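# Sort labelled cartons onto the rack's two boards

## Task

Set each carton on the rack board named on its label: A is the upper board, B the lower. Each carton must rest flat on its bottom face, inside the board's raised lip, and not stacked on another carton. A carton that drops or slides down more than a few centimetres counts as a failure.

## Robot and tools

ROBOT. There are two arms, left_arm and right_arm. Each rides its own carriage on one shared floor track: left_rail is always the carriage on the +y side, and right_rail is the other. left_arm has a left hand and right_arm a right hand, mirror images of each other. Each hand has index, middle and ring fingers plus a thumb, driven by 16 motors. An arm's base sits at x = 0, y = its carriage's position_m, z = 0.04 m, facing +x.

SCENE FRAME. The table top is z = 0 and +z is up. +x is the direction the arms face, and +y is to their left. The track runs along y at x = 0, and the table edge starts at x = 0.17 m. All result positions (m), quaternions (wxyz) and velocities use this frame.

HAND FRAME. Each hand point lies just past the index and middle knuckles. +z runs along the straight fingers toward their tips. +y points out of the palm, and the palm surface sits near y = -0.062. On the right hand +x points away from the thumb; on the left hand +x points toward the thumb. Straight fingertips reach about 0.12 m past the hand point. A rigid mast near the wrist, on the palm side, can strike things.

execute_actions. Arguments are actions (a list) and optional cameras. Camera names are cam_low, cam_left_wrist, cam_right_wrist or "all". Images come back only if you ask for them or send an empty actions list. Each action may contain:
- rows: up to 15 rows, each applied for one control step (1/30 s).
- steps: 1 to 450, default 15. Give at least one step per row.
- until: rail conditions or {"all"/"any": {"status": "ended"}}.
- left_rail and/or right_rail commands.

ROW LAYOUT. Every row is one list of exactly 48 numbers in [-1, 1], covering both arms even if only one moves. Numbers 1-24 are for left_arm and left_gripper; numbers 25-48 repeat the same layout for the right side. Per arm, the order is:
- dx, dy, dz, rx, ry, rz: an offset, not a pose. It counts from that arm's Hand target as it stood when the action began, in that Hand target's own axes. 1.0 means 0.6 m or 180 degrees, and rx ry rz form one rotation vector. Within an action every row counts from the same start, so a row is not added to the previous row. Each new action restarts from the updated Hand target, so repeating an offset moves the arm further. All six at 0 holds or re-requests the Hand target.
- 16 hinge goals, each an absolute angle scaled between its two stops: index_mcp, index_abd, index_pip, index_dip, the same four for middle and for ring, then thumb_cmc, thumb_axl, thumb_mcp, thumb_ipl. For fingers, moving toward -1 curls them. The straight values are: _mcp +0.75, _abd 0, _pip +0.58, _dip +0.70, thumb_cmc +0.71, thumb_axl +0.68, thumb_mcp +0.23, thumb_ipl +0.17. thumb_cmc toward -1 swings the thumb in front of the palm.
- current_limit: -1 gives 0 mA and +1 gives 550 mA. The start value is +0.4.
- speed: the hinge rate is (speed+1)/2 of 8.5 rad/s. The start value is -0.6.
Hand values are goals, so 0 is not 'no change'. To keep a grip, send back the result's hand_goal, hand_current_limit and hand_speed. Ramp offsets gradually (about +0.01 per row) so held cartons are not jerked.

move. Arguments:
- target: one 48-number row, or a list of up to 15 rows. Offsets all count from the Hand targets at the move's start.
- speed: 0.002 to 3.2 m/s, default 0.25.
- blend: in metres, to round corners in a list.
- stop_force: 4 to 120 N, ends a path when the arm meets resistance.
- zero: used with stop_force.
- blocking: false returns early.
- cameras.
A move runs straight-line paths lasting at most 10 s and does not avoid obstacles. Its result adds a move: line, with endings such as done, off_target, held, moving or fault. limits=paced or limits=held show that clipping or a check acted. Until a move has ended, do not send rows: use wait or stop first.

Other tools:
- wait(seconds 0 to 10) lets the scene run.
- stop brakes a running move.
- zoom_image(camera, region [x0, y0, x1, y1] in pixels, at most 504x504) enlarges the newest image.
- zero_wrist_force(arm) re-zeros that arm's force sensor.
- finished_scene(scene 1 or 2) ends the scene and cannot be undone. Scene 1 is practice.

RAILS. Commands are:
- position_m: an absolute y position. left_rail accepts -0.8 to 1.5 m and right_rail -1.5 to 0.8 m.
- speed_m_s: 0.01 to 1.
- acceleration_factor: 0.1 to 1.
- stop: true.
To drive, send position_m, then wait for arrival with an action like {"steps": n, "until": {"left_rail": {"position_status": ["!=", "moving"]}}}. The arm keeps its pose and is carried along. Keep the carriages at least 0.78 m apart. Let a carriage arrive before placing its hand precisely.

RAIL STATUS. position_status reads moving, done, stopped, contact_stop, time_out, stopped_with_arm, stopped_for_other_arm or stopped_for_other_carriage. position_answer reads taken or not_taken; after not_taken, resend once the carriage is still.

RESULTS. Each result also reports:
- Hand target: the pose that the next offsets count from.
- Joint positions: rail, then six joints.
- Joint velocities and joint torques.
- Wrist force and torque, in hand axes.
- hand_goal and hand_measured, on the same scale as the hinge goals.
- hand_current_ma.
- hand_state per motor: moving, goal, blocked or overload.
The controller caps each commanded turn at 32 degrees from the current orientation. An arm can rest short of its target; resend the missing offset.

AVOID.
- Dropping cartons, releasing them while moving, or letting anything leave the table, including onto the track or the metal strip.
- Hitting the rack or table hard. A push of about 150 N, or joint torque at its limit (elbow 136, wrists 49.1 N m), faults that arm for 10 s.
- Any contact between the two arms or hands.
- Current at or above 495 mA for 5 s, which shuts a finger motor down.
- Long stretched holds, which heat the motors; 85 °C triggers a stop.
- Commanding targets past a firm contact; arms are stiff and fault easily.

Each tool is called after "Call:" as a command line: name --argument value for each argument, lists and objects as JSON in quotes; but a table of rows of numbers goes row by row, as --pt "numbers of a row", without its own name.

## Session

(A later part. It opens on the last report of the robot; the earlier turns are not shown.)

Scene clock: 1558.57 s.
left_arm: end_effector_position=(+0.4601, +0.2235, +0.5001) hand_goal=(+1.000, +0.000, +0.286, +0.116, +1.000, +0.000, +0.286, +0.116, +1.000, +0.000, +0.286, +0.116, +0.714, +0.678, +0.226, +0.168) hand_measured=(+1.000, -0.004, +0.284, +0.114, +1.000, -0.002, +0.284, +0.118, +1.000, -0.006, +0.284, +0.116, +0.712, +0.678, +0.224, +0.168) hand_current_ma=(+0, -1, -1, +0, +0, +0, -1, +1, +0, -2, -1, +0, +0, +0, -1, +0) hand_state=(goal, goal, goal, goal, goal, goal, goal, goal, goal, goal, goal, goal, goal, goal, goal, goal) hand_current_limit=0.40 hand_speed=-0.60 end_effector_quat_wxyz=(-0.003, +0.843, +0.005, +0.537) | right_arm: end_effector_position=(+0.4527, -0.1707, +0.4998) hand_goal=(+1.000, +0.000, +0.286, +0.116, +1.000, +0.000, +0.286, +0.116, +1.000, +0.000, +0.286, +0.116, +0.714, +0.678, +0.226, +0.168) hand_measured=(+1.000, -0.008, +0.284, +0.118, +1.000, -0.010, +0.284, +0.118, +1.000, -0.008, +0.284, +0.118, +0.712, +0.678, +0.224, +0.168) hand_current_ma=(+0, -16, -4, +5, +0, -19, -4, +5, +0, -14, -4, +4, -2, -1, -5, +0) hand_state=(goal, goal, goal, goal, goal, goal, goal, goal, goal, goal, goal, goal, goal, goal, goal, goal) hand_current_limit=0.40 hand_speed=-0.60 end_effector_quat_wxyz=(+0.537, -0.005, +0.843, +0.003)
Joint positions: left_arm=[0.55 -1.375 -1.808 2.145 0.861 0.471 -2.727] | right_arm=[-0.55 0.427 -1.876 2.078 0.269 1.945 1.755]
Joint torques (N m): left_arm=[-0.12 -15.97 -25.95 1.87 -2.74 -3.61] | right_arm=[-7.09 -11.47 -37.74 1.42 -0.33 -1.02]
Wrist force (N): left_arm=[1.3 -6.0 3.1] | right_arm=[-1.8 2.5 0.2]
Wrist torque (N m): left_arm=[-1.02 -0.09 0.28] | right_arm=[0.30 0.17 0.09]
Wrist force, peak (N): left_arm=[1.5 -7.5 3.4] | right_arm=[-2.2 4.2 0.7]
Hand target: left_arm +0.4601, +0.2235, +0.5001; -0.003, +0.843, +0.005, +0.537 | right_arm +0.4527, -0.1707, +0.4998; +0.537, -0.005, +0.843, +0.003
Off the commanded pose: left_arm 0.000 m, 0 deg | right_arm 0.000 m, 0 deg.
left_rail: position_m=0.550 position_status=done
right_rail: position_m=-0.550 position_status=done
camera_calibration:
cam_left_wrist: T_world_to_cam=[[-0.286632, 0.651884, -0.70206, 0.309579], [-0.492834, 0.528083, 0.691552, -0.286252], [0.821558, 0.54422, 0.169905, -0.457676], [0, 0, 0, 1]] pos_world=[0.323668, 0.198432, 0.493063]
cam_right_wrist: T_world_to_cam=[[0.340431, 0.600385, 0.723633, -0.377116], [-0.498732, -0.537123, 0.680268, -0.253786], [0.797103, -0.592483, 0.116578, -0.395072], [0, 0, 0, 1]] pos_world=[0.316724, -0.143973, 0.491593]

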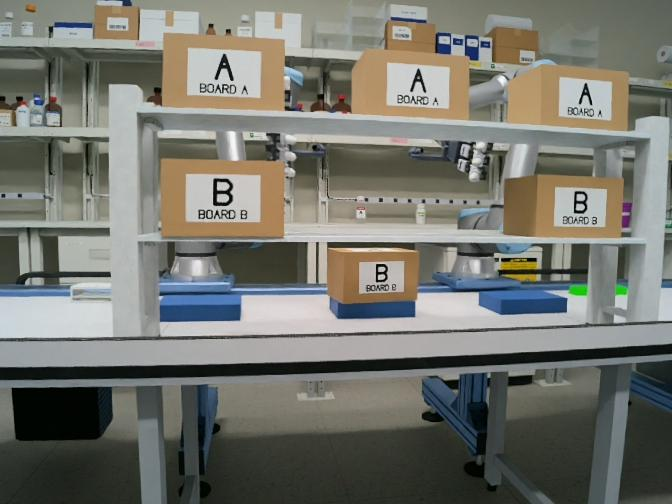

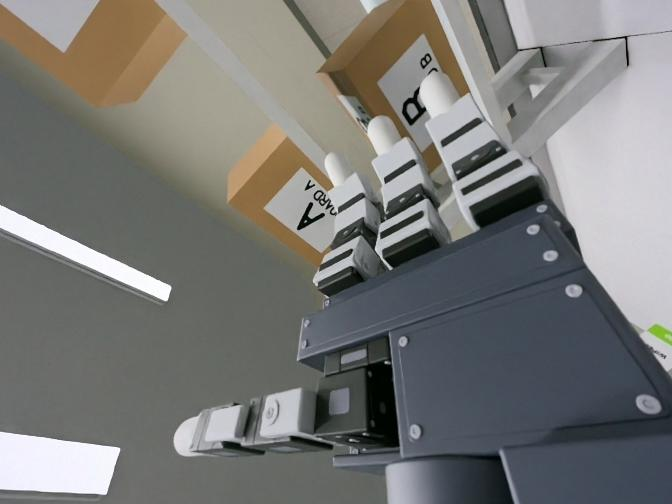

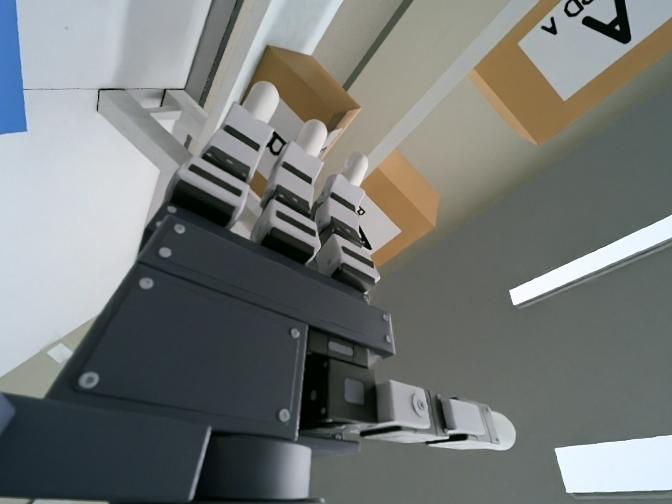

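Call:
move --pt "-0.3772 0.1217 0.0986 0.0317 0 -0.0148 1 0 0.285 0.116 1 0 0.285 0.116 1 0 0.285 0.116 0.714 0.678 0.226 0.168 0.4 -0.6 0.3438 0.0002 0.1691 -0.0317 0 -0.0148 1 0 0.285 0.116 1 0 0.285 0.116 1 0 0.285 0.116 0.714 0.678 0.226 0.168 0.4 -0.6" --pt "-0.548 0.1483 0.1779 0.0317 0 -0.0148 1 0 0.285 0.116 1 0 0.285 0.116 1 0 0.285 0.116 0.714 0.678 0.226 0.168 0.4 -0.6 0.5164 0.027 0.2445 -0.0317 0 -0.0148 1 0 0.285 0.116 1 0 0.285 0.116 1 0 0.285 0.116 0.714 0.678 0.226 0.168 0.4 -0.6" --speed '[0.2,0.12]' --blend '[0.02,0]' --cameras '["all"]'

Call:
zoom_image --camera "cam_left_wrist" --region '[0, 0, 336, 252]'

Call:
zoom_image --camera "cam_right_wrist" --region '[300, 0, 636, 252]'

Scene clock: 1591.77 s.
left_arm: end_effector_position=(+0.4189, +0.1340, +0.1570) hand_goal=(+1.000, +0.000, +0.286, +0.116, +1.000, +0.000, +0.286, +0.116, +1.000, +0.000, +0.286, +0.116, +0.714, +0.678, +0.226, +0.168) hand_measured=(+1.000, -0.004, +0.284, +0.114, +1.000, -0.002, +0.284, +0.118, +1.000, -0.006, +0.284, +0.116, +0.712, +0.678, +0.224, +0.168) hand_current_ma=(+0, -1, -1, +0, +0, +0, -1, +1, +0, -2, -1, +0, +0, +0, -1, +0) hand_state=(goal, goal, goal, goal, goal, goal, goal, goal, goal, goal, goal, goal, goal, goal, goal, goal) hand_current_limit=0.40 hand_speed=-0.60 end_effector_quat_wxyz=(-0.033, +0.842, +0.051, +0.536) | right_arm: end_effector_position=(+0.4545, -0.1544, +0.1571) hand_goal=(+1.000, +0.000, +0.286, +0.116, +1.000, +0.000, +0.286, +0.116, +1.000, +0.000, +0.286, +0.116, +0.714, +0.678, +0.226, +0.168) hand_measured=(+1.000, -0.008, +0.284, +0.118, +1.000, -0.010, +0.284, +0.118, +1.000, -0.008, +0.284, +0.118, +0.712, +0.678, +0.224, +0.168) hand_current_ma=(+0, -16, -4, +5, +0, -19, -4, +5, +0, -14, -4, +4, -2, -1, -5, +0) hand_state=(goal, goal, goal, goal, goal, goal, goal, goal, goal, goal, goal, goal, goal, goal, goal, goal) hand_current_limit=0.40 hand_speed=-0.60 end_effector_quat_wxyz=(+0.536, -0.051, +0.842, +0.033)
Joint positions: left_arm=[0.55 -1.562 -1.061 2.313 0.556 0.45 -3.405] | right_arm=[-0.55 0.386 -1.462 2.463 -0.551 1.81 1.685]
Joint torques (N m): left_arm=[9.56 -34.52 -21.84 2.3 -4.43 3.47] | right_arm=[13.14 -19.04 -15.8 -2.51 2.27 2.47]
Wrist force (N): left_arm=[1.2 -6.2 3.4] | right_arm=[-1.9 2.8 1.3]
Wrist torque (N m): left_arm=[-1.04 -0.07 0.10] | right_arm=[0.20 0.20 -0.19]
Wrist force, peak (N): left_arm=[2.6 -6.4 3.1] | right_arm=[-2.2 3.4 1.3]
Hand target: left_arm +0.4189, +0.1340, +0.1569; -0.033, +0.842, +0.051, +0.536 | right_arm +0.4545, -0.1544, +0.1570; +0.536, -0.051, +0.842, +0.033
Off the commanded pose: left_arm 0.000 m, 0 deg | right_arm 0.000 m, 0 deg.
left_rail: position_m=0.550 position_status=done
right_rail: position_m=-0.550 position_status=done
move: done
camera_calibration:
cam_left_wrist: T_world_to_cam=[[-0.35643, 0.616502, -0.702056, 0.149231], [-0.547786, 0.470826, 0.691559, 0.00854414], [0.756893, 0.631069, 0.169895, -0.301383], [0, 0, 0, 1]] pos_world=[0.285985, 0.0941694, 0.150063]
cam_right_wrist: T_world_to_cam=[[0.272569, 0.634177, 0.723551, -0.103437], [-0.436775, -0.588511, 0.680355, -0.0471085], [0.857283, -0.501473, 0.116583, -0.360256], [0, 0, 0, 1]] pos_world=[0.31646, -0.142785, 0.148892]

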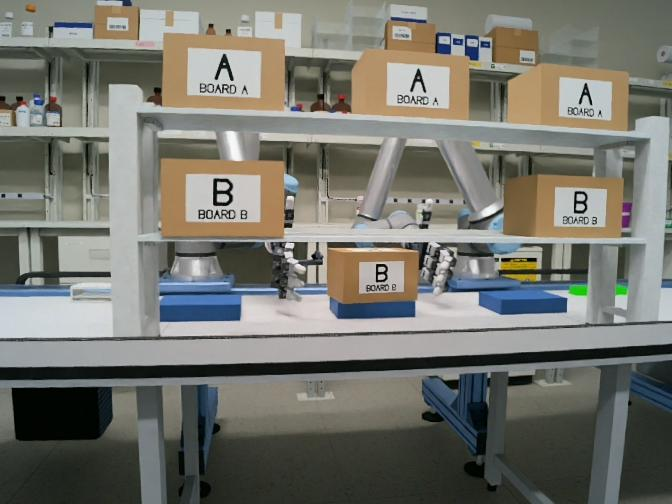

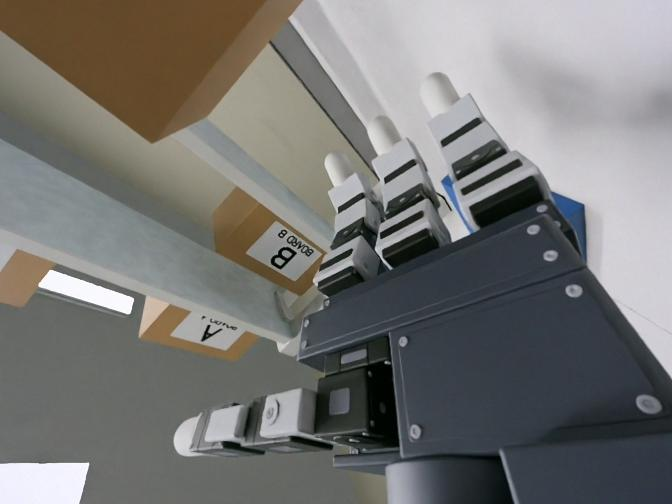

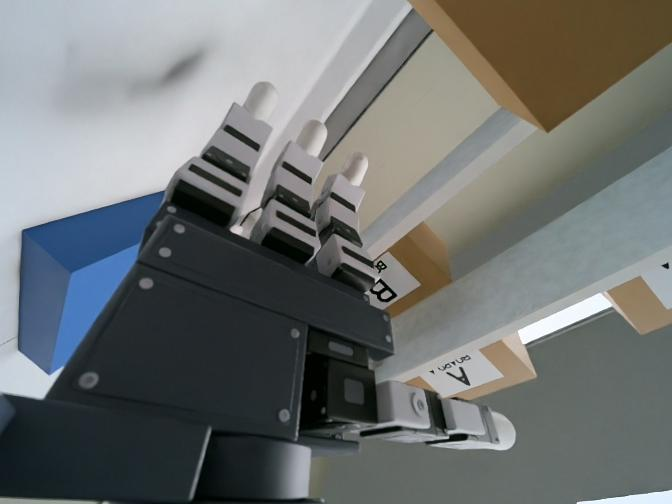

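Scaled by 1.500 from the camera's 672x504 image, which has a finer 960x720 frame.

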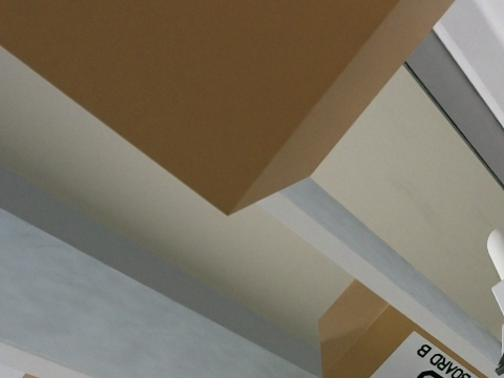

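Scaled by 1.500 from the camera's 672x504 image, which has a finer 960x720 frame.

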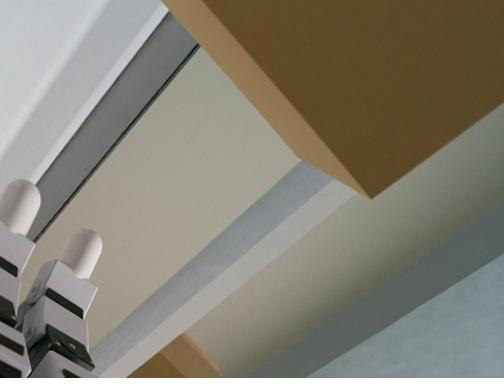

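Call:
move --target '[-0.0018,0.097,-0.004,0.0076,0,-0.0035,1,0,0.285,0.116,1,0,0.285,0.116,1,0,0.285,0.116,0.714,0.678,0.226,0.168,0.4,-0.6,-0.001,0.1022,0.0025,-0.0076,0,-0.0035,1,0,0.285,0.116,1,0,0.285,0.116,1,0,0.285,0.116,0.714,0.678,0.226,0.168,0.4,-0.6]' --speed 0.06 --stop_force 10

Call:
execute_actions --actions '[{"rows":[[0,0,0,0,0,0,1,0,-0.518,0.116,1,0,-0.518,0.116,1,0,-0.518,0.116,0.714,0.678,0.226,0.168,-0.4,-0.8,0,0,0,0,0,0,1,0,-0.518,0.116,1,0,-0.518,0.116,1,0,-0.518,0.116,0.714,0.678,0.226,0.168,-0.4,-0.8]],"steps":45}]' --cameras '["all"]'

Scene clock: 1640.50 s.
left_arm: end_effector_position=(+0.4234, +0.0760, +0.1570) hand_goal=(+1.000, +0.000, +0.286, +0.116, +1.000, +0.000, +0.286, +0.116, +1.000, +0.000, +0.286, +0.116, +0.714, +0.678, +0.226, +0.168) hand_measured=(+1.000, -0.004, +0.284, +0.114, +1.000, -0.002, +0.284, +0.118, +1.000, -0.006, +0.284, +0.116, +0.712, +0.678, +0.224, +0.168) hand_current_ma=(+0, -1, -1, +0, +0, +0, -1, +1, +0, -2, -1, +0, +0, +0, -1, +0) hand_state=(goal, goal, goal, goal, goal, goal, goal, goal, goal, goal, goal, goal, goal, goal, goal, goal) hand_current_limit=0.40 hand_speed=-0.60 end_effector_quat_wxyz=(-0.040, +0.841, +0.062, +0.536) | right_arm: end_effector_position=(+0.4487, -0.0933, +0.1569) hand_goal=(+1.000, +0.000, +0.286, +0.116, +1.000, +0.000, +0.286, +0.116, +1.000, +0.000, +0.286, +0.116, +0.714, +0.678, +0.226, +0.168) hand_measured=(+1.000, -0.008, +0.284, +0.118, +1.000, -0.010, +0.284, +0.118, +1.000, -0.008, +0.284, +0.118, +0.712, +0.678, +0.224, +0.168) hand_current_ma=(+0, -16, -4, +5, +0, -19, -4, +5, +0, -14, -4, +4, -2, -1, -5, +0) hand_state=(goal, goal, goal, goal, goal, goal, goal, goal, goal, goal, goal, goal, goal, goal, goal, goal) hand_current_limit=0.40 hand_speed=-0.60 end_effector_quat_wxyz=(+0.536, -0.062, +0.841, +0.040)
Joint positions: left_arm=[0.55 -1.556 -1.005 2.192 0.661 0.455 -3.449] | right_arm=[-0.55 0.533 -1.393 2.378 -0.519 1.918 1.74]
Joint torques (N m): left_arm=[10.14 -38.62 -24.13 6.24 0.74 -3.97] | right_arm=[12.15 -24.35 -29.54 2.55 2.64 2.52]
Wrist force (N): left_arm=[1.5 -5.6 3.3] | right_arm=[-1.4 3.2 1.1]
Wrist torque (N m): left_arm=[-0.97 -0.12 0.27] | right_arm=[0.30 0.21 -0.12]
Wrist force, peak (N): left_arm=[1.2 -6.4 3.2] | right_arm=[-1.8 3.6 1.8]
Hand target: left_arm +0.4234, +0.0760, +0.1570; -0.040, +0.841, +0.062, +0.536 | right_arm +0.4487, -0.0933, +0.1569; +0.536, -0.062, +0.841, +0.040
Off the commanded pose: left_arm 0.000 m, 0 deg | right_arm 0.000 m, 0 deg.
left_rail: position_m=0.550 position_status=done
right_rail: position_m=-0.550 position_status=done
move: done

Scene clock: 1642.20 s.
left_arm: end_effector_position=(+0.4234, +0.0760, +0.1570) hand_goal=(+1.000, +0.000, -0.518, +0.116, +1.000, +0.000, -0.518, +0.116, +1.000, +0.000, -0.518, +0.116, +0.714, +0.678, +0.226, +0.168) hand_measured=(+1.000, -0.006, -0.196, +0.128, +1.000, -0.004, -0.196, +0.128, +1.000, -0.008, -0.200, +0.128, +0.712, +0.678, +0.224, +0.168) hand_current_ma=(+0, -2, +165, +8, +0, -1, +165, +7, +0, -3, +165, +7, +0, +0, -1, +0) hand_state=(goal, goal, blocked, goal, goal, goal, blocked, goal, goal, goal, blocked, goal, goal, goal, goal, goal) hand_current_limit=-0.40 hand_speed=-0.80 end_effector_quat_wxyz=(-0.040, +0.841, +0.062, +0.536) | right_arm: end_effector_position=(+0.4487, -0.0934, +0.1569) hand_goal=(+1.000, +0.000, -0.518, +0.116, +1.000, +0.000, -0.518, +0.116, +1.000, +0.000, -0.518, +0.116, +0.714, +0.678, +0.226, +0.168) hand_measured=(+1.000, -0.008, -0.206, +0.122, +1.000, -0.010, -0.204, +0.120, +1.000, -0.008, -0.204, +0.120, +0.712, +0.678, +0.224, +0.168) hand_current_ma=(+0, -16, +165, +12, +0, -18, +165, +10, +0, -14, +165, +9, -2, -1, -5, +0) hand_state=(goal, goal, blocked, goal, goal, goal, blocked, goal, goal, goal, blocked, goal, goal, goal, goal, goal) hand_current_limit=-0.40 hand_speed=-0.80 end_effector_quat_wxyz=(+0.536, -0.062, +0.841, +0.040)
Joint positions: left_arm=[0.55 -1.556 -1.005 2.192 0.662 0.455 -3.449] | right_arm=[-0.55 0.533 -1.393 2.378 -0.519 1.918 1.74]
Joint torques (N m): left_arm=[-7.07 -45.95 -24.82 3.09 -5.91 -3.96] | right_arm=[13.51 -27.27 -29.44 -3.27 -4.41 2.33]
Wrist force (N): left_arm=[-1.0 -16.4 6.0] | right_arm=[-0.3 -5.6 2.0]
Wrist torque (N m): left_arm=[-0.28 -0.21 0.42] | right_arm=[0.87 0.29 -0.33]
Wrist force, peak (N): left_arm=[-1.0 -16.6 5.7] | right_arm=[0.0 -5.7 2.4]
Hand target: left_arm +0.4234, +0.0760, +0.1570; -0.040, +0.841, +0.062, +0.536 | right_arm +0.4487, -0.0933, +0.1569; +0.536, -0.062, +0.841, +0.040
Off the commanded pose: left_arm 0.000 m, 0 deg | right_arm 0.000 m, 0 deg.
left_rail: position_m=0.550 position_status=done
right_rail: position_m=-0.550 position_status=done
camera_calibration:
cam_left_wrist: T_world_to_cam=[[-0.372538, 0.607053, -0.701927, 0.194076], [-0.559955, 0.456127, 0.691664, 0.0446579], [0.740044, 0.650719, 0.169998, -0.2625], [0, 0, 0, 1]] pos_world=[0.291568, 0.0326297, 0.149963]
cam_right_wrist: T_world_to_cam=[[0.255805, 0.641023, 0.723639, -0.132313], [-0.42111, -0.599907, 0.680278, -0.021631], [0.87019, -0.47875, 0.116481, -0.328217], [0, 0, 0, 1]] pos_world=[0.310349, -0.0852953, 0.148693]

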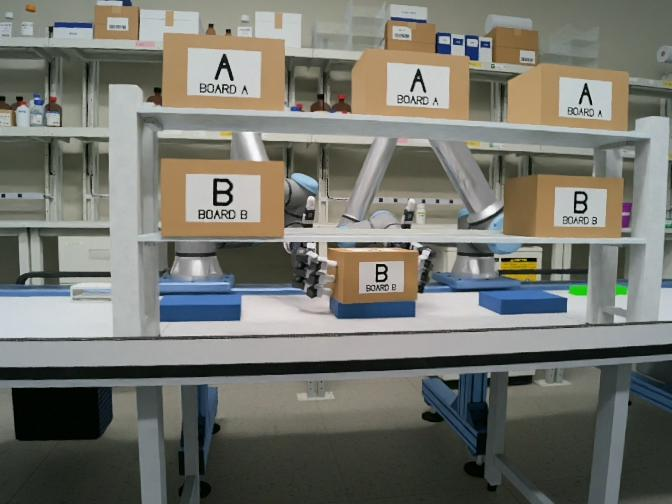

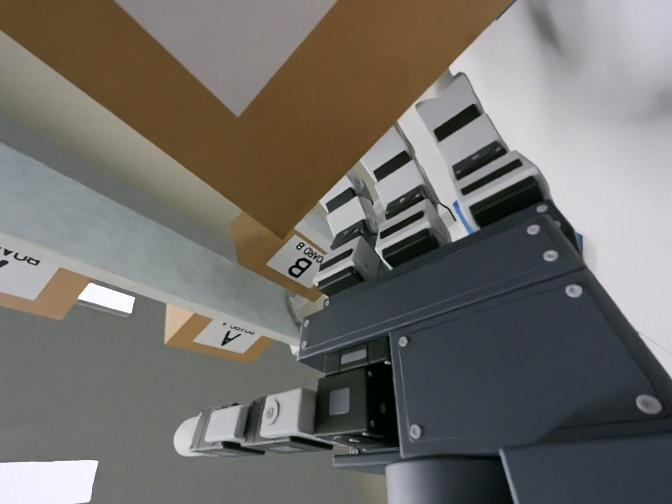

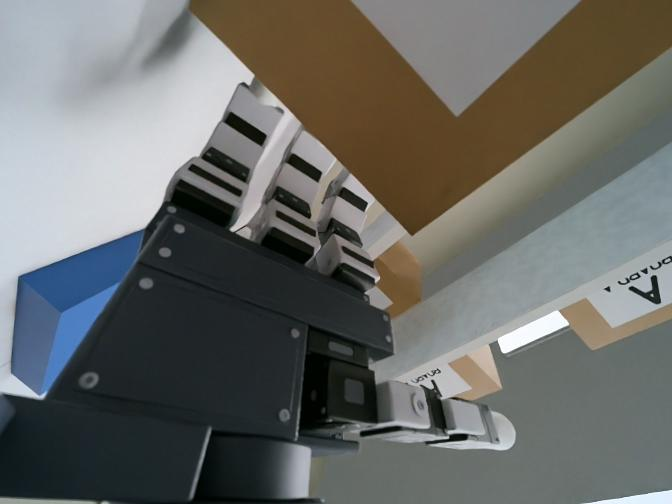

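Call:
execute_actions --actions '[{"rows":[[0,0,0,0,0,0,1,0,-0.518,0.116,1,0,-0.518,0.116,1,0,-0.518,0.116,0.714,0.678,0.226,0.168,0.7,-0.8,0,0,0,0,0,0,1,0,-0.518,0.116,1,0,-0.518,0.116,1,0,-0.518,0.116,0.714,0.678,0.226,0.168,0.7,-0.8]],"steps":22}]'

Call:
move --pt "0.0453 0 -0.0211 0 0 0 1 0 -0.518 0.116 1 0 -0.518 0.116 1 0 -0.518 0.116 0.714 0.678 0.226 0.168 0.7 -0.8 -0.0453 0 -0.0211 0 0 0 1 0 -0.518 0.116 1 0 -0.518 0.116 1 0 -0.518 0.116 0.714 0.678 0.226 0.168 0.7 -0.8" --pt "0.2266 0 -0.1057 0 0 0 1 0 -0.518 0.116 1 0 -0.518 0.116 1 0 -0.518 0.116 0.714 0.678 0.226 0.168 0.7 -0.8 -0.2266 0 -0.1057 0 0 0 1 0 -0.518 0.116 1 0 -0.518 0.116 1 0 -0.518 0.116 0.714 0.678 0.226 0.168 0.7 -0.8" --pt "0.4195 0.0159 0.0398 -0.0428 0 0.02 1 0 -0.518 0.116 1 0 -0.518 0.116 1 0 -0.518 0.116 -0.571 0.678 0.226 0.168 0.7 -0.8 -0.4018 -0.0125 0.0017 0.0428 0 0.02 1 0 -0.518 0.116 1 0 -0.518 0.116 1 0 -0.518 0.116 -0.571 0.678 0.226 0.168 0.7 -0.8" --speed '[0.06,0.15,0.14]' --blend '[0.01,0.025,0]' --cameras '["all"]'

Call:
zoom_image --camera "cam_low" --region '[280, 120, 480, 270]'

Scene clock: 1670.67 s.
left_arm: end_effector_position=(+0.4234, +0.0759, +0.1570) hand_goal=(+1.000, +0.000, -0.518, +0.116, +1.000, +0.000, -0.518, +0.116, +1.000, +0.000, -0.518, +0.116, +0.714, +0.678, +0.226, +0.168) hand_measured=(+1.002, -0.010, -0.222, +0.136, +1.000, -0.008, -0.222, +0.136, +1.000, -0.012, -0.226, +0.136, +0.712, +0.678, +0.224, +0.168) hand_current_ma=(+0, -5, +467, +20, +0, -4, +468, +18, +0, -7, +468, +19, +0, +0, -1, +0) hand_state=(goal, goal, blocked, blocked, goal, goal, blocked, goal, goal, goal, blocked, blocked, goal, goal, goal, goal) hand_current_limit=0.70 hand_speed=-0.80 end_effector_quat_wxyz=(-0.040, +0.841, +0.062, +0.536) | right_arm: end_effector_position=(+0.4487, -0.0933, +0.1569) hand_goal=(+1.000, +0.000, -0.518, +0.116, +1.000, +0.000, -0.518, +0.116, +1.000, +0.000, -0.518, +0.116, +0.714, +0.678, +0.226, +0.168) hand_measured=(+1.000, -0.008, -0.220, +0.130, +1.000, -0.010, -0.216, +0.128, +1.000, -0.008, -0.216, +0.126, +0.712, +0.678, +0.224, +0.168) hand_current_ma=(+1, -16, +468, +35, +1, -18, +467, +27, +1, -14, +468, +26, -2, -1, -5, +0) hand_state=(goal, goal, blocked, goal, goal, goal, blocked, goal, goal, goal, blocked, goal, goal, goal, goal, goal) hand_current_limit=0.70 hand_speed=-0.80 end_effector_quat_wxyz=(+0.536, -0.062, +0.841, +0.040)
Joint positions: left_arm=[0.55 -1.556 -1.005 2.192 0.661 0.455 -3.449] | right_arm=[-0.55 0.533 -1.393 2.378 -0.519 1.918 1.74]
Joint torques (N m): left_arm=[-13.29 -67.11 -24.76 2.58 -5.7 -3.35] | right_arm=[12.81 -45.27 -28.84 -3.38 -5.05 2.39]
Wrist force (N): left_arm=[-3.7 -31.1 5.9] | right_arm=[1.4 -20.4 1.7]
Wrist torque (N m): left_arm=[0.79 -0.34 0.63] | right_arm=[1.97 0.37 -0.60]
Wrist force, peak (N): left_arm=[-3.7 -31.5 5.9] | right_arm=[1.4 -20.4 1.7]
Hand target: left_arm +0.4234, +0.0759, +0.1570; -0.040, +0.841, +0.062, +0.536 | right_arm +0.4487, -0.0933, +0.1569; +0.536, -0.062, +0.841, +0.040
Off the commanded pose: left_arm 0.000 m, 0 deg | right_arm 0.000 m, 0 deg.
left_rail: position_m=0.550 position_status=done
right_rail: position_m=-0.550 position_status=done

Scene clock: 1675.97 s.
left_arm: end_effector_position=(+0.5514, +0.0854, +0.3750) hand_goal=(+1.000, +0.000, -0.518, +0.116, +1.000, +0.000, -0.518, +0.116, +1.000, +0.000, -0.518, +0.116, -0.570, +0.678, +0.226, +0.168) hand_measured=(+1.002, -0.016, -0.284, +0.160, +1.002, -0.016, -0.266, +0.144, +1.002, -0.022, -0.258, +0.132, -0.576, +0.678, +0.224, +0.168) hand_current_ma=(+1, -10, +467, +63, +0, -10, +467, +33, +0, -16, +468, +13, -2, +0, -1, +0) hand_state=(goal, goal, blocked, blocked, goal, goal, blocked, blocked, goal, blocked, blocked, goal, goal, goal, goal, goal) hand_current_limit=0.70 hand_speed=-0.80 end_effector_quat_wxyz=(+0.000, +0.843, +0.000, +0.537) | right_arm: end_effector_position=(+0.5515, -0.0856, +0.3750) hand_goal=(+1.000, +0.000, -0.518, +0.116, +1.000, +0.000, -0.518, +0.116, +1.000, +0.000, -0.518, +0.116, -0.570, +0.678, +0.226, +0.168) hand_measured=(+1.002, -0.018, -0.210, +0.152, +1.002, -0.018, -0.206, +0.150, +1.002, -0.016, -0.210, +0.152, -0.576, +0.678, +0.224, +0.168) hand_current_ma=(+4, -39, +467, +109, +3, -40, +467, +102, +4, -38, +467, +108, -14, -1, -5, +0) hand_state=(goal, goal, blocked, blocked, goal, goal, blocked, blocked, goal, goal, blocked, blocked, goal, goal, goal, goal) hand_current_limit=0.70 hand_speed=-0.80 end_effector_quat_wxyz=(+0.537, +0.000, +0.843, +0.000)
Joint positions: left_arm=[0.55 -1.232 -1.448 2.001 0.398 0.546 -2.446] | right_arm=[-0.55 0.513 -1.545 2.035 0.001 2.032 1.805]
Joint torques (N m): left_arm=[-20.19 -58.44 -43.06 -7.22 8.91 3.77] | right_arm=[38.54 -29.33 -61.03 -4.69 -10.6 3.01]
Wrist force (N): left_arm=[-2.4 -49.0 5.8] | right_arm=[6.8 -40.7 4.9]
Wrist torque (N m): left_arm=[2.03 -0.29 0.55] | right_arm=[3.50 0.68 -1.15]
Wrist force, peak (N): left_arm=[-3.3 -50.2 6.1] | right_arm=[5.3 -41.9 4.3]
Hand target: left_arm +0.5514, +0.0854, +0.3750; +0.000, +0.843, +0.000, +0.537 | right_arm +0.5515, -0.0856, +0.3750; +0.537, +0.000, +0.843, +0.000
Off the commanded pose: left_arm 0.000 m, 0 deg | right_arm 0.000 m, 0 deg.
left_rail: position_m=0.550 position_status=done
right_rail: position_m=-0.550 position_status=done
move: done
camera_calibration:
cam_left_wrist: T_world_to_cam=[[-0.278644, 0.655502, -0.701908, 0.33315], [-0.486316, 0.533924, 0.691681, -0.0859781], [0.828163, 0.534082, 0.170006, -0.439117], [0, 0, 0, 1]] pos_world=[0.414678, 0.0620493, 0.367963]
cam_right_wrist: T_world_to_cam=[[0.347827, 0.595986, 0.723752, -0.375986], [-0.505244, -0.531121, 0.680175, -0.0697848], [0.789775, -0.602255, 0.11638, -0.40563], [0, 0, 0, 1]] pos_world=[0.415876, -0.0572745, 0.366794]

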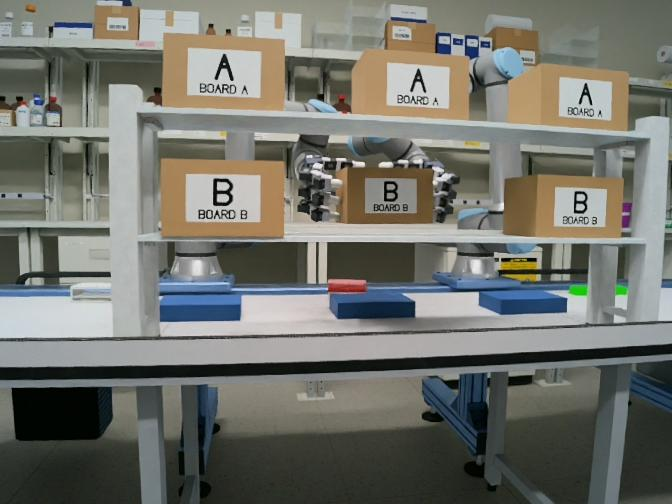

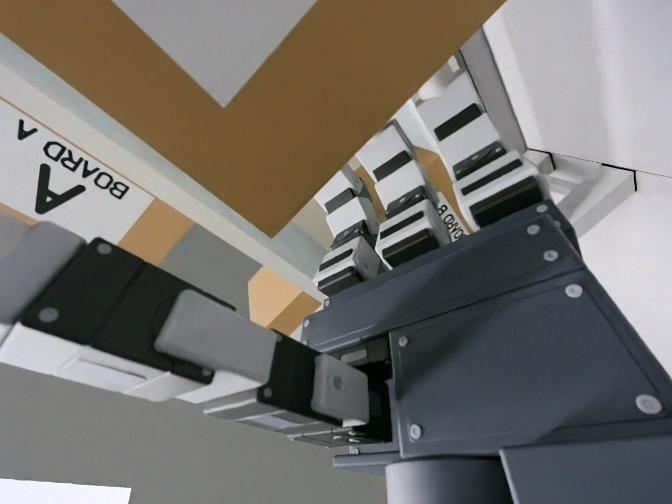

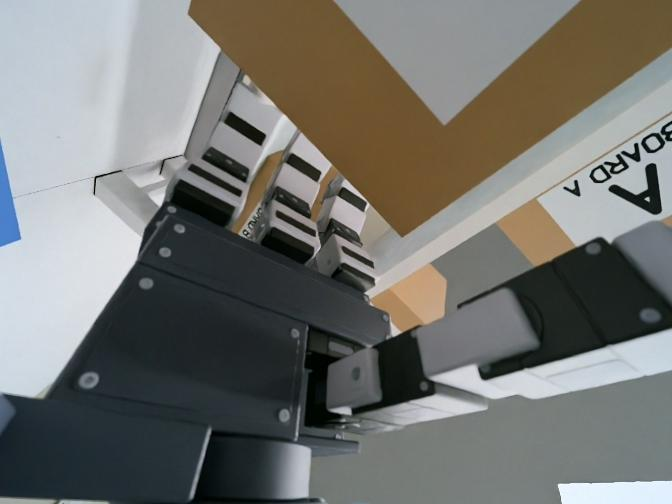

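Scaled by 2.520 from the camera's 672x504 image, which has a finer 960x720 frame.

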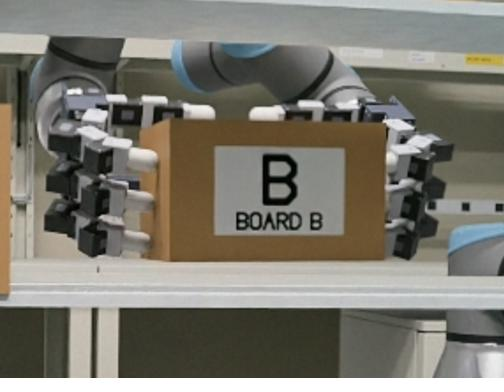

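Call:
move --target '[0.1444,0,0.3097,0,0,0,1,0,-0.518,0.116,1,0,-0.518,0.116,1,0,-0.518,0.116,-0.571,0.678,0.226,0.168,0.7,-0.8,-0.1444,0,0.3097,0,0,0,1,0,-0.518,0.116,1,0,-0.518,0.116,1,0,-0.518,0.116,-0.571,0.678,0.226,0.168,0.7,-0.8]' --speed 0.09 --stop_force 15

Call:
move --target '[-0.0483,0,0.0225,0,0,0,1,0,-0.518,0.116,1,0,-0.518,0.116,1,0,-0.518,0.116,-0.571,0.678,0.226,0.168,0.7,-0.8,0.0483,0,0.0225,0,0,0,1,0,-0.518,0.116,1,0,-0.518,0.116,1,0,-0.518,0.116,-0.571,0.678,0.226,0.168,0.7,-0.8]' --speed 0.022 --stop_force 8 --cameras '["cam_low"]'

Call:
zoom_image --camera "cam_low" --region '[280, 120, 480, 270]'

Scene clock: 1712.30 s.
left_arm: end_effector_position=(+0.7564, +0.0853, +0.3749) hand_goal=(+1.000, +0.000, -0.518, +0.116, +1.000, +0.000, -0.518, +0.116, +1.000, +0.000, -0.518, +0.116, -0.570, +0.678, +0.226, +0.168) hand_measured=(+1.002, -0.016, -0.284, +0.160, +1.002, -0.016, -0.266, +0.144, +1.002, -0.022, -0.264, +0.136, -0.576, +0.678, +0.224, +0.168) hand_current_ma=(+1, -10, +467, +63, +0, -10, +467, +33, +0, -16, +468, +19, -3, +0, -1, +0) hand_state=(goal, goal, blocked, blocked, goal, goal, blocked, blocked, goal, blocked, blocked, blocked, goal, goal, goal, goal) hand_current_limit=0.70 hand_speed=-0.80 end_effector_quat_wxyz=(+0.000, +0.843, +0.000, +0.537) | right_arm: end_effector_position=(+0.7565, -0.0857, +0.3750) hand_goal=(+1.000, +0.000, -0.518, +0.116, +1.000, +0.000, -0.518, +0.116, +1.000, +0.000, -0.518, +0.116, -0.570, +0.678, +0.226, +0.168) hand_measured=(+1.002, -0.018, -0.210, +0.152, +1.002, -0.018, -0.206, +0.150, +1.002, -0.018, -0.210, +0.152, -0.576, +0.678, +0.224, +0.168) hand_current_ma=(+4, -40, +468, +112, +3, -41, +467, +102, +4, -39, +468, +108, -14, -1, -5, +0) hand_state=(goal, goal, blocked, blocked, goal, goal, blocked, blocked, goal, goal, blocked, blocked, goal, goal, goal, goal) hand_current_limit=0.70 hand_speed=-0.80 end_effector_quat_wxyz=(+0.537, +0.000, +0.843, +0.000)
Joint positions: left_arm=[0.55 -0.9 -1.27 1.726 0.188 0.781 -2.06] | right_arm=[-0.55 0.354 -1.306 1.752 0.016 1.891 1.726]
Joint torques (N m): left_arm=[-29.56 -43.21 -67.91 -8.26 12.61 3.68] | right_arm=[25.27 -55.93 -58.51 -3.59 -15.1 -0.42]
Wrist force (N): left_arm=[-2.1 -48.4 5.9] | right_arm=[7.4 -40.1 4.2]
Wrist torque (N m): left_arm=[1.80 -0.25 0.58] | right_arm=[3.41 0.67 -0.64]
Wrist force, peak (N): left_arm=[-2.5 -49.6 5.6] | right_arm=[6.7 -41.3 5.0]
Hand target: left_arm +0.7564, +0.0853, +0.3749; +0.000, +0.843, +0.000, +0.537 | right_arm +0.7565, -0.0857, +0.3750; +0.537, +0.000, +0.843, +0.000
Off the commanded pose: left_arm 0.000 m, 0 deg | right_arm 0.000 m, 0 deg.
left_rail: position_m=0.550 position_status=done
right_rail: position_m=-0.550 position_status=done
move: done

Scene clock: 1714.67 s.
left_arm: end_effector_position=(+0.7564, +0.0853, +0.3519) hand_goal=(+1.000, +0.000, -0.518, +0.116, +1.000, +0.000, -0.518, +0.116, +1.000, +0.000, -0.518, +0.116, -0.570, +0.678, +0.226, +0.168) hand_measured=(+1.004, +0.004, -0.284, +0.160, +1.002, +0.000, -0.266, +0.146, +1.002, +0.002, -0.270, +0.146, -0.576, +0.678, +0.224, +0.168) hand_current_ma=(+1, +1, +467, +63, +0, +0, +468, +36, +0, +1, +467, +34, -3, +0, -1, +0) hand_state=(goal, goal, blocked, blocked, goal, goal, blocked, blocked, goal, goal, blocked, blocked, goal, goal, goal, goal) hand_current_limit=0.70 hand_speed=-0.80 end_effector_quat_wxyz=(+0.000, +0.843, +0.000, +0.537) | right_arm: end_effector_position=(+0.7565, -0.0857, +0.3547) hand_goal=(+1.000, +0.000, -0.518, +0.116, +1.000, +0.000, -0.518, +0.116, +1.000, +0.000, -0.518, +0.116, -0.570, +0.678, +0.226, +0.168) hand_measured=(+1.002, -0.008, -0.208, +0.152, +1.002, -0.008, -0.204, +0.148, +1.002, -0.008, -0.204, +0.148, -0.576, +0.678, +0.224, +0.168) hand_current_ma=(+2, -16, +467, +112, +3, -17, +467, +94, +5, -15, +468, +93, -15, -1, -5, +0) hand_state=(goal, goal, blocked, blocked, goal, goal, blocked, blocked, goal, goal, blocked, blocked, goal, goal, goal, goal) hand_current_limit=0.70 hand_speed=-0.80 end_effector_quat_wxyz=(+0.537, +0.000, +0.843, +0.000)
Joint positions: left_arm=[0.55 -0.9 -1.253 1.747 0.149 0.781 -2.06] | right_arm=[-0.55 0.354 -1.291 1.772 -0.019 1.891 1.726]
Joint torques (N m): left_arm=[-39.77 -74.39 -64.53 -3.5 10.69 -0.34] | right_arm=[30.42 -82.83 -55.05 -2.97 -13.22 1.01]
Wrist force (N): left_arm=[1.8 -47.6 6.3] | right_arm=[2.5 -41.3 0.5]
Wrist torque (N m): left_arm=[1.87 0.20 0.22] | right_arm=[3.49 0.61 -1.25]
Wrist force, peak (N): left_arm=[7.1 -53.3 2.7] | right_arm=[6.7 -41.7 4.3]
Hand target: left_arm +0.7564, +0.0853, +0.3519; +0.000, +0.843, +0.000, +0.537 (not the last commanded pose) | right_arm +0.7565, -0.0857, +0.3547; +0.537, +0.000, +0.843, +0.000 (not the last commanded pose)
Off the commanded pose: left_arm 0.009 m, 0 deg | right_arm 0.012 m, 0 deg.
left_rail: position_m=0.550 position_status=done
right_rail: position_m=-0.550 position_status=done
move: contact (left_arm, right_arm)
Images, in order (width x height): cam_low 672x504.

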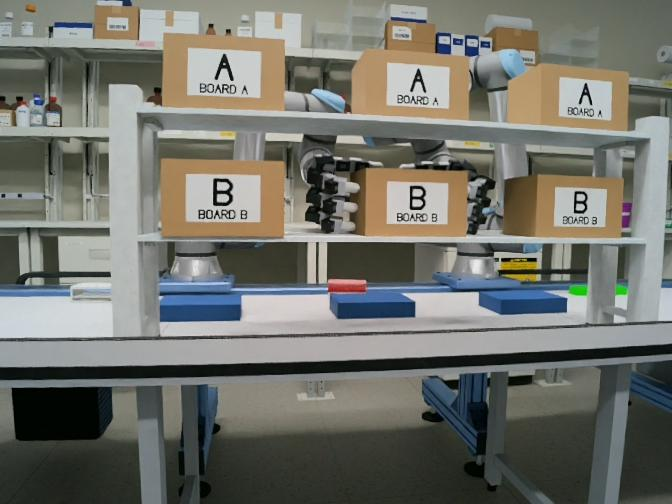

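Scaled by 2.520 from the camera's 672x504 image, which has a finer 960x720 frame.

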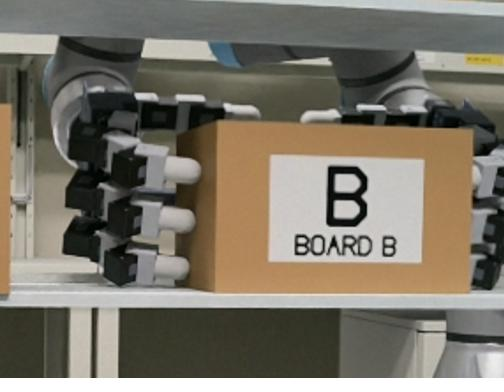

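Call:
execute_actions --actions '[{"rows":[[0,0,0,0,0,0,1,0,0.07,0.116,1,0,0.07,0.116,1,0,0.07,0.116,-0.571,0.678,0.226,0.168,0.4,-0.75,0,0,0,0,0,0,1,0,0.07,0.116,1,0,0.07,0.116,1,0,0.07,0.116,-0.571,0.678,0.226,0.168,0.4,-0.75]],"steps":40}]' --cameras '["cam_low"]'

Call:
zoom_image --camera "cam_low" --region '[280, 120, 480, 270]'

Scene clock: 1734.67 s.
left_arm: end_effector_position=(+0.7564, +0.0853, +0.3519) hand_goal=(+1.000, +0.000, +0.070, +0.116, +1.000, +0.000, +0.070, +0.116, +1.000, +0.000, +0.070, +0.116, -0.570, +0.678, +0.226, +0.168) hand_measured=(+1.000, +0.000, +0.068, +0.114, +1.000, -0.002, +0.068, +0.120, +0.976, +0.046, +0.020, +0.110, -0.576, +0.678, +0.224, +0.168) hand_current_ma=(+0, +0, -1, -1, +0, +0, -1, +1, -26, +54, -78, -3, -3, +0, -1, +0) hand_state=(goal, goal, goal, goal, goal, goal, goal, goal, blocked, blocked, blocked, goal, goal, goal, goal, goal) hand_current_limit=0.40 hand_speed=-0.75 end_effector_quat_wxyz=(+0.000, +0.843, +0.000, +0.537) | right_arm: end_effector_position=(+0.7565, -0.0857, +0.3547) hand_goal=(+1.000, +0.000, +0.070, +0.116, +1.000, +0.000, +0.070, +0.116, +1.000, +0.000, +0.070, +0.116, -0.570, +0.678, +0.226, +0.168) hand_measured=(+1.000, -0.004, +0.068, +0.118, +1.000, -0.004, +0.068, +0.116, +0.990, +0.012, +0.050, +0.112, -0.576, +0.678, +0.224, +0.168) hand_current_ma=(+0, -8, -4, +5, +0, -6, -5, +0, -24, +25, -56, -6, -15, -1, -5, +0) hand_state=(goal, goal, goal, goal, goal, goal, goal, goal, goal, goal, blocked, goal, goal, goal, goal, goal) hand_current_limit=0.40 hand_speed=-0.75 end_effector_quat_wxyz=(+0.537, +0.000, +0.843, +0.000)
Joint positions: left_arm=[0.55 -0.9 -1.253 1.747 0.149 0.781 -2.06] | right_arm=[-0.55 0.354 -1.291 1.772 -0.019 1.891 1.726]
Joint torques (N m): left_arm=[11.73 -70.66 -19.78 3.87 -3.37 3.43] | right_arm=[-10.96 -54.13 -28.74 2.24 2.59 0.77]
Wrist force (N): left_arm=[4.0 -3.6 2.2] | right_arm=[-3.9 2.5 -1.9]
Wrist torque (N m): left_arm=[-0.95 0.32 0.22] | right_arm=[0.37 0.13 0.04]
Wrist force, peak (N): left_arm=[2.2 -47.9 6.4] | right_arm=[3.2 -41.4 0.3]
Hand target: left_arm +0.7564, +0.0853, +0.3519; +0.000, +0.843, +0.000, +0.537 | right_arm +0.7565, -0.0857, +0.3547; +0.537, +0.000, +0.843, +0.000
Off the commanded pose: left_arm 0.000 m, 0 deg | right_arm 0.000 m, 0 deg.
left_rail: position_m=0.550 position_status=done
right_rail: position_m=-0.550 position_status=done
Images, in order (width x height): cam_low 672x504.

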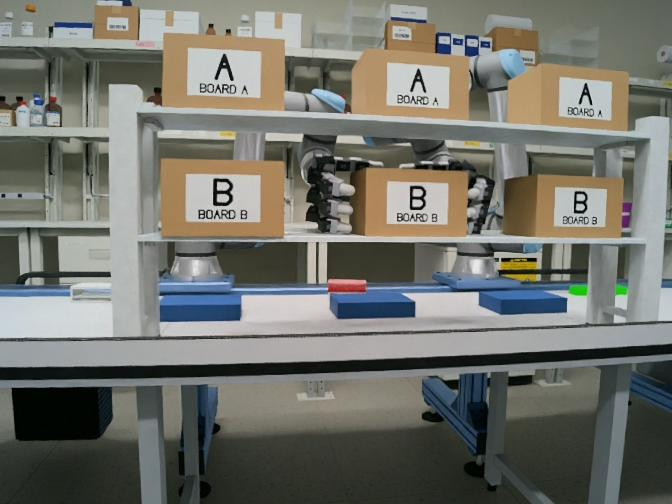

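Scaled by 2.520 from the camera's 672x504 image, which has a finer 960x720 frame.

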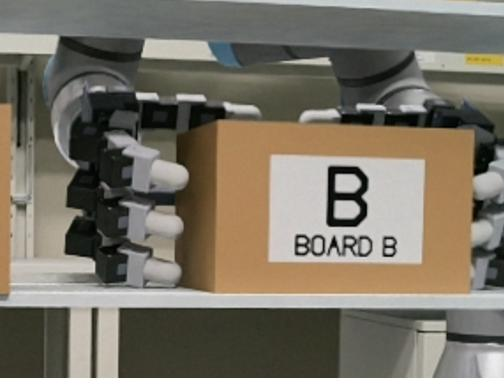

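Call:
move --pt "0.0151 0 -0.007 0 0 0 1 0 0.07 0.116 1 0 0.07 0.116 1 0 0.07 0.116 -0.571 0.678 0.226 0.168 0.4 -0.75 -0.0151 0 -0.007 0 0 0 1 0 0.07 0.116 1 0 0.07 0.116 1 0 0.07 0.116 -0.571 0.678 0.226 0.168 0.4 -0.75" --pt "0.0151 -0.0167 -0.007 0 0 0 1 0 0.07 0.116 1 0 0.07 0.116 1 0 0.07 0.116 -0.571 0.678 0.226 0.168 0.4 -0.75 -0.0151 -0.0167 -0.007 0 0 0 1 0 0.07 0.116 1 0 0.07 0.116 1 0 0.07 0.116 -0.571 0.678 0.226 0.168 0.4 -0.75" --pt "-0.161 -0.0167 -0.3846 0 0 0 1 0 0.07 0.116 1 0 0.07 0.116 1 0 0.07 0.116 -0.571 0.678 0.226 0.168 0.4 -0.75 0.161 -0.0167 -0.3846 0 0 0 1 0 0.07 0.116 1 0 0.07 0.116 1 0 0.07 0.116 -0.571 0.678 0.226 0.168 0.4 -0.75" --speed '[0.03,0.03,0.15]' --blend '[0.004,0.004,0]' --cameras '["all"]'

Call:
zoom_image --camera "cam_low" --region '[120, 10, 400, 250]'

Call:
zoom_image --camera "cam_low" --region '[340, 10, 640, 250]'

Scene clock: 1752.57 s.
left_arm: end_effector_position=(+0.5065, +0.0954, +0.3619) hand_goal=(+1.000, +0.000, +0.070, +0.116, +1.000, +0.000, +0.070, +0.116, +1.000, +0.000, +0.070, +0.116, -0.570, +0.678, +0.226, +0.168) hand_measured=(+1.000, +0.000, +0.068, +0.114, +1.000, -0.002, +0.068, +0.120, +0.996, +0.000, +0.072, +0.116, -0.576, +0.678, +0.224, +0.168) hand_current_ma=(+0, +0, -1, -1, +0, +0, -1, +1, -2, +0, +1, +0, -3, +0, -1, +0) hand_state=(goal, goal, goal, goal, goal, goal, goal, goal, goal, goal, goal, goal, goal, goal, goal, goal) hand_current_limit=0.40 hand_speed=-0.75 end_effector_quat_wxyz=(+0.000, +0.843, +0.000, +0.537) | right_arm: end_effector_position=(+0.5066, -0.0956, +0.3646) hand_goal=(+1.000, +0.000, +0.070, +0.116, +1.000, +0.000, +0.070, +0.116, +1.000, +0.000, +0.070, +0.116, -0.570, +0.678, +0.226, +0.168) hand_measured=(+1.000, -0.004, +0.068, +0.118, +1.000, -0.004, +0.068, +0.116, +0.996, +0.000, +0.070, +0.114, -0.576, +0.678, +0.224, +0.168) hand_current_ma=(+0, -8, -4, +5, +0, -6, -4, +0, -10, -1, -1, -2, -15, -1, -5, +0) hand_state=(goal, goal, goal, goal, goal, goal, goal, goal, goal, goal, goal, goal, goal, goal, goal, goal) hand_current_limit=0.40 hand_speed=-0.75 end_effector_quat_wxyz=(+0.537, +0.000, +0.843, +0.000)
Joint positions: left_arm=[0.55 -1.322 -1.467 2.079 0.473 0.498 -2.6] | right_arm=[-0.55 0.545 -1.596 2.108 -0.012 2.06 1.822]
Joint torques (N m): left_arm=[-13.18 -23.12 -18.74 5.04 -4.13 -4.16] | right_arm=[13.76 -54.52 -28.02 3 3 2.79]
Wrist force (N): left_arm=[-0.5 -4.8 5.3] | right_arm=[-2.2 3.3 -0.2]
Wrist torque (N m): left_arm=[-1.06 0.21 0.18] | right_arm=[0.42 0.20 -0.38]
Wrist force, peak (N): left_arm=[4.9 -4.8 6.2] | right_arm=[-4.9 2.4 0.9]
Hand target: left_arm +0.5065, +0.0954, +0.3619; +0.000, +0.843, +0.000, +0.537 | right_arm +0.5065, -0.0956, +0.3646; +0.537, +0.000, +0.843, +0.000
Off the commanded pose: left_arm 0.000 m, 0 deg | right_arm 0.000 m, 0 deg.
left_rail: position_m=0.550 position_status=done
right_rail: position_m=-0.550 position_status=done
move: done
camera_calibration:
cam_left_wrist: T_world_to_cam=[[-0.278623, 0.655479, -0.701937, 0.304964], [-0.486328, 0.533951, 0.691652, -0.104148], [0.828163, 0.534082, 0.170007, -0.405063], [0, 0, 0, 1]] pos_world=[0.369778, 0.0720493, 0.354963]
cam_right_wrist: T_world_to_cam=[[0.347752, 0.59601, 0.723768, -0.346858], [-0.505311, -0.531102, 0.680141, -0.0906695], [0.789766, -0.602248, 0.116479, -0.375012], [0, 0, 0, 1]] pos_world=[0.370976, -0.0672746, 0.356394]

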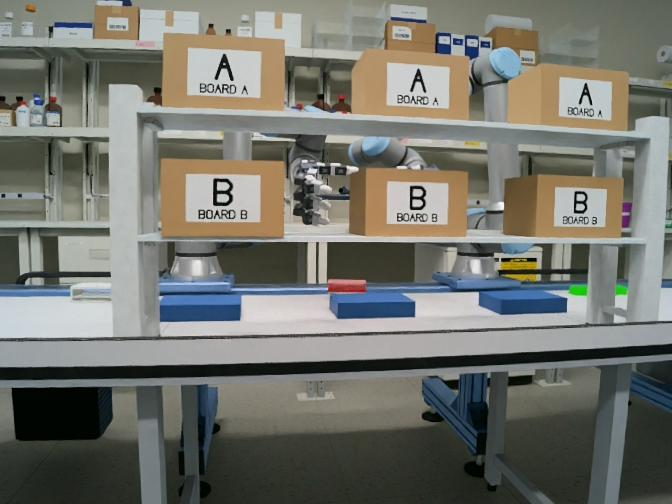

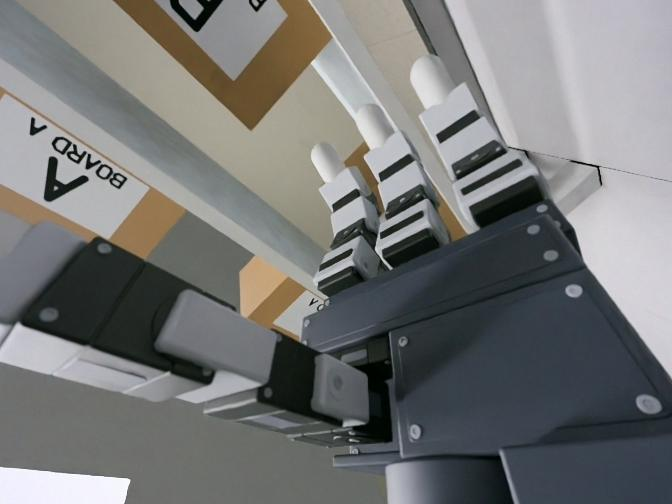

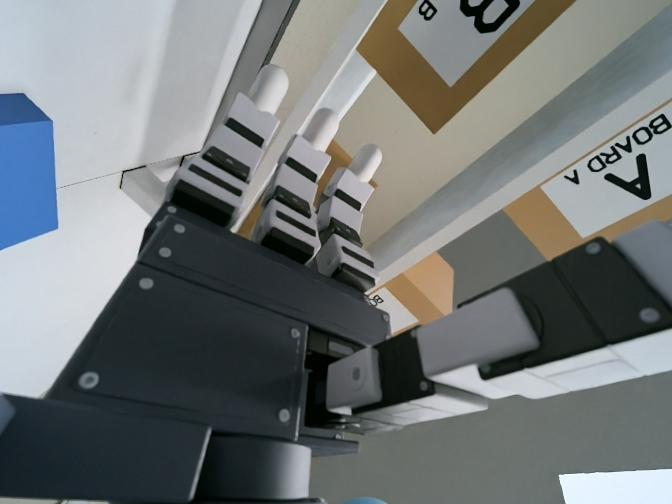

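Scaled by 1.800 from the camera's 672x504 image, which has a finer 960x720 frame.

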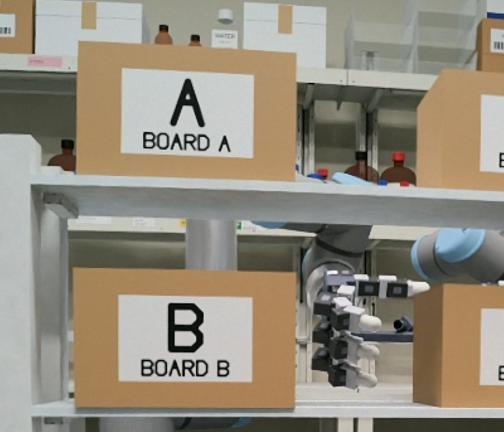

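Scaled by 1.680 from the camera's 672x504 image, which has a finer 960x720 frame.

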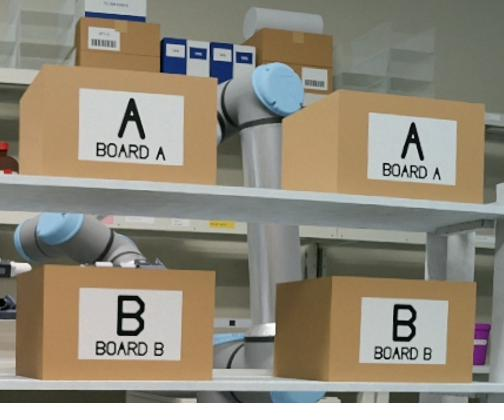

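Call:
finished_scene --scene 2

The scene is finished: the task was done.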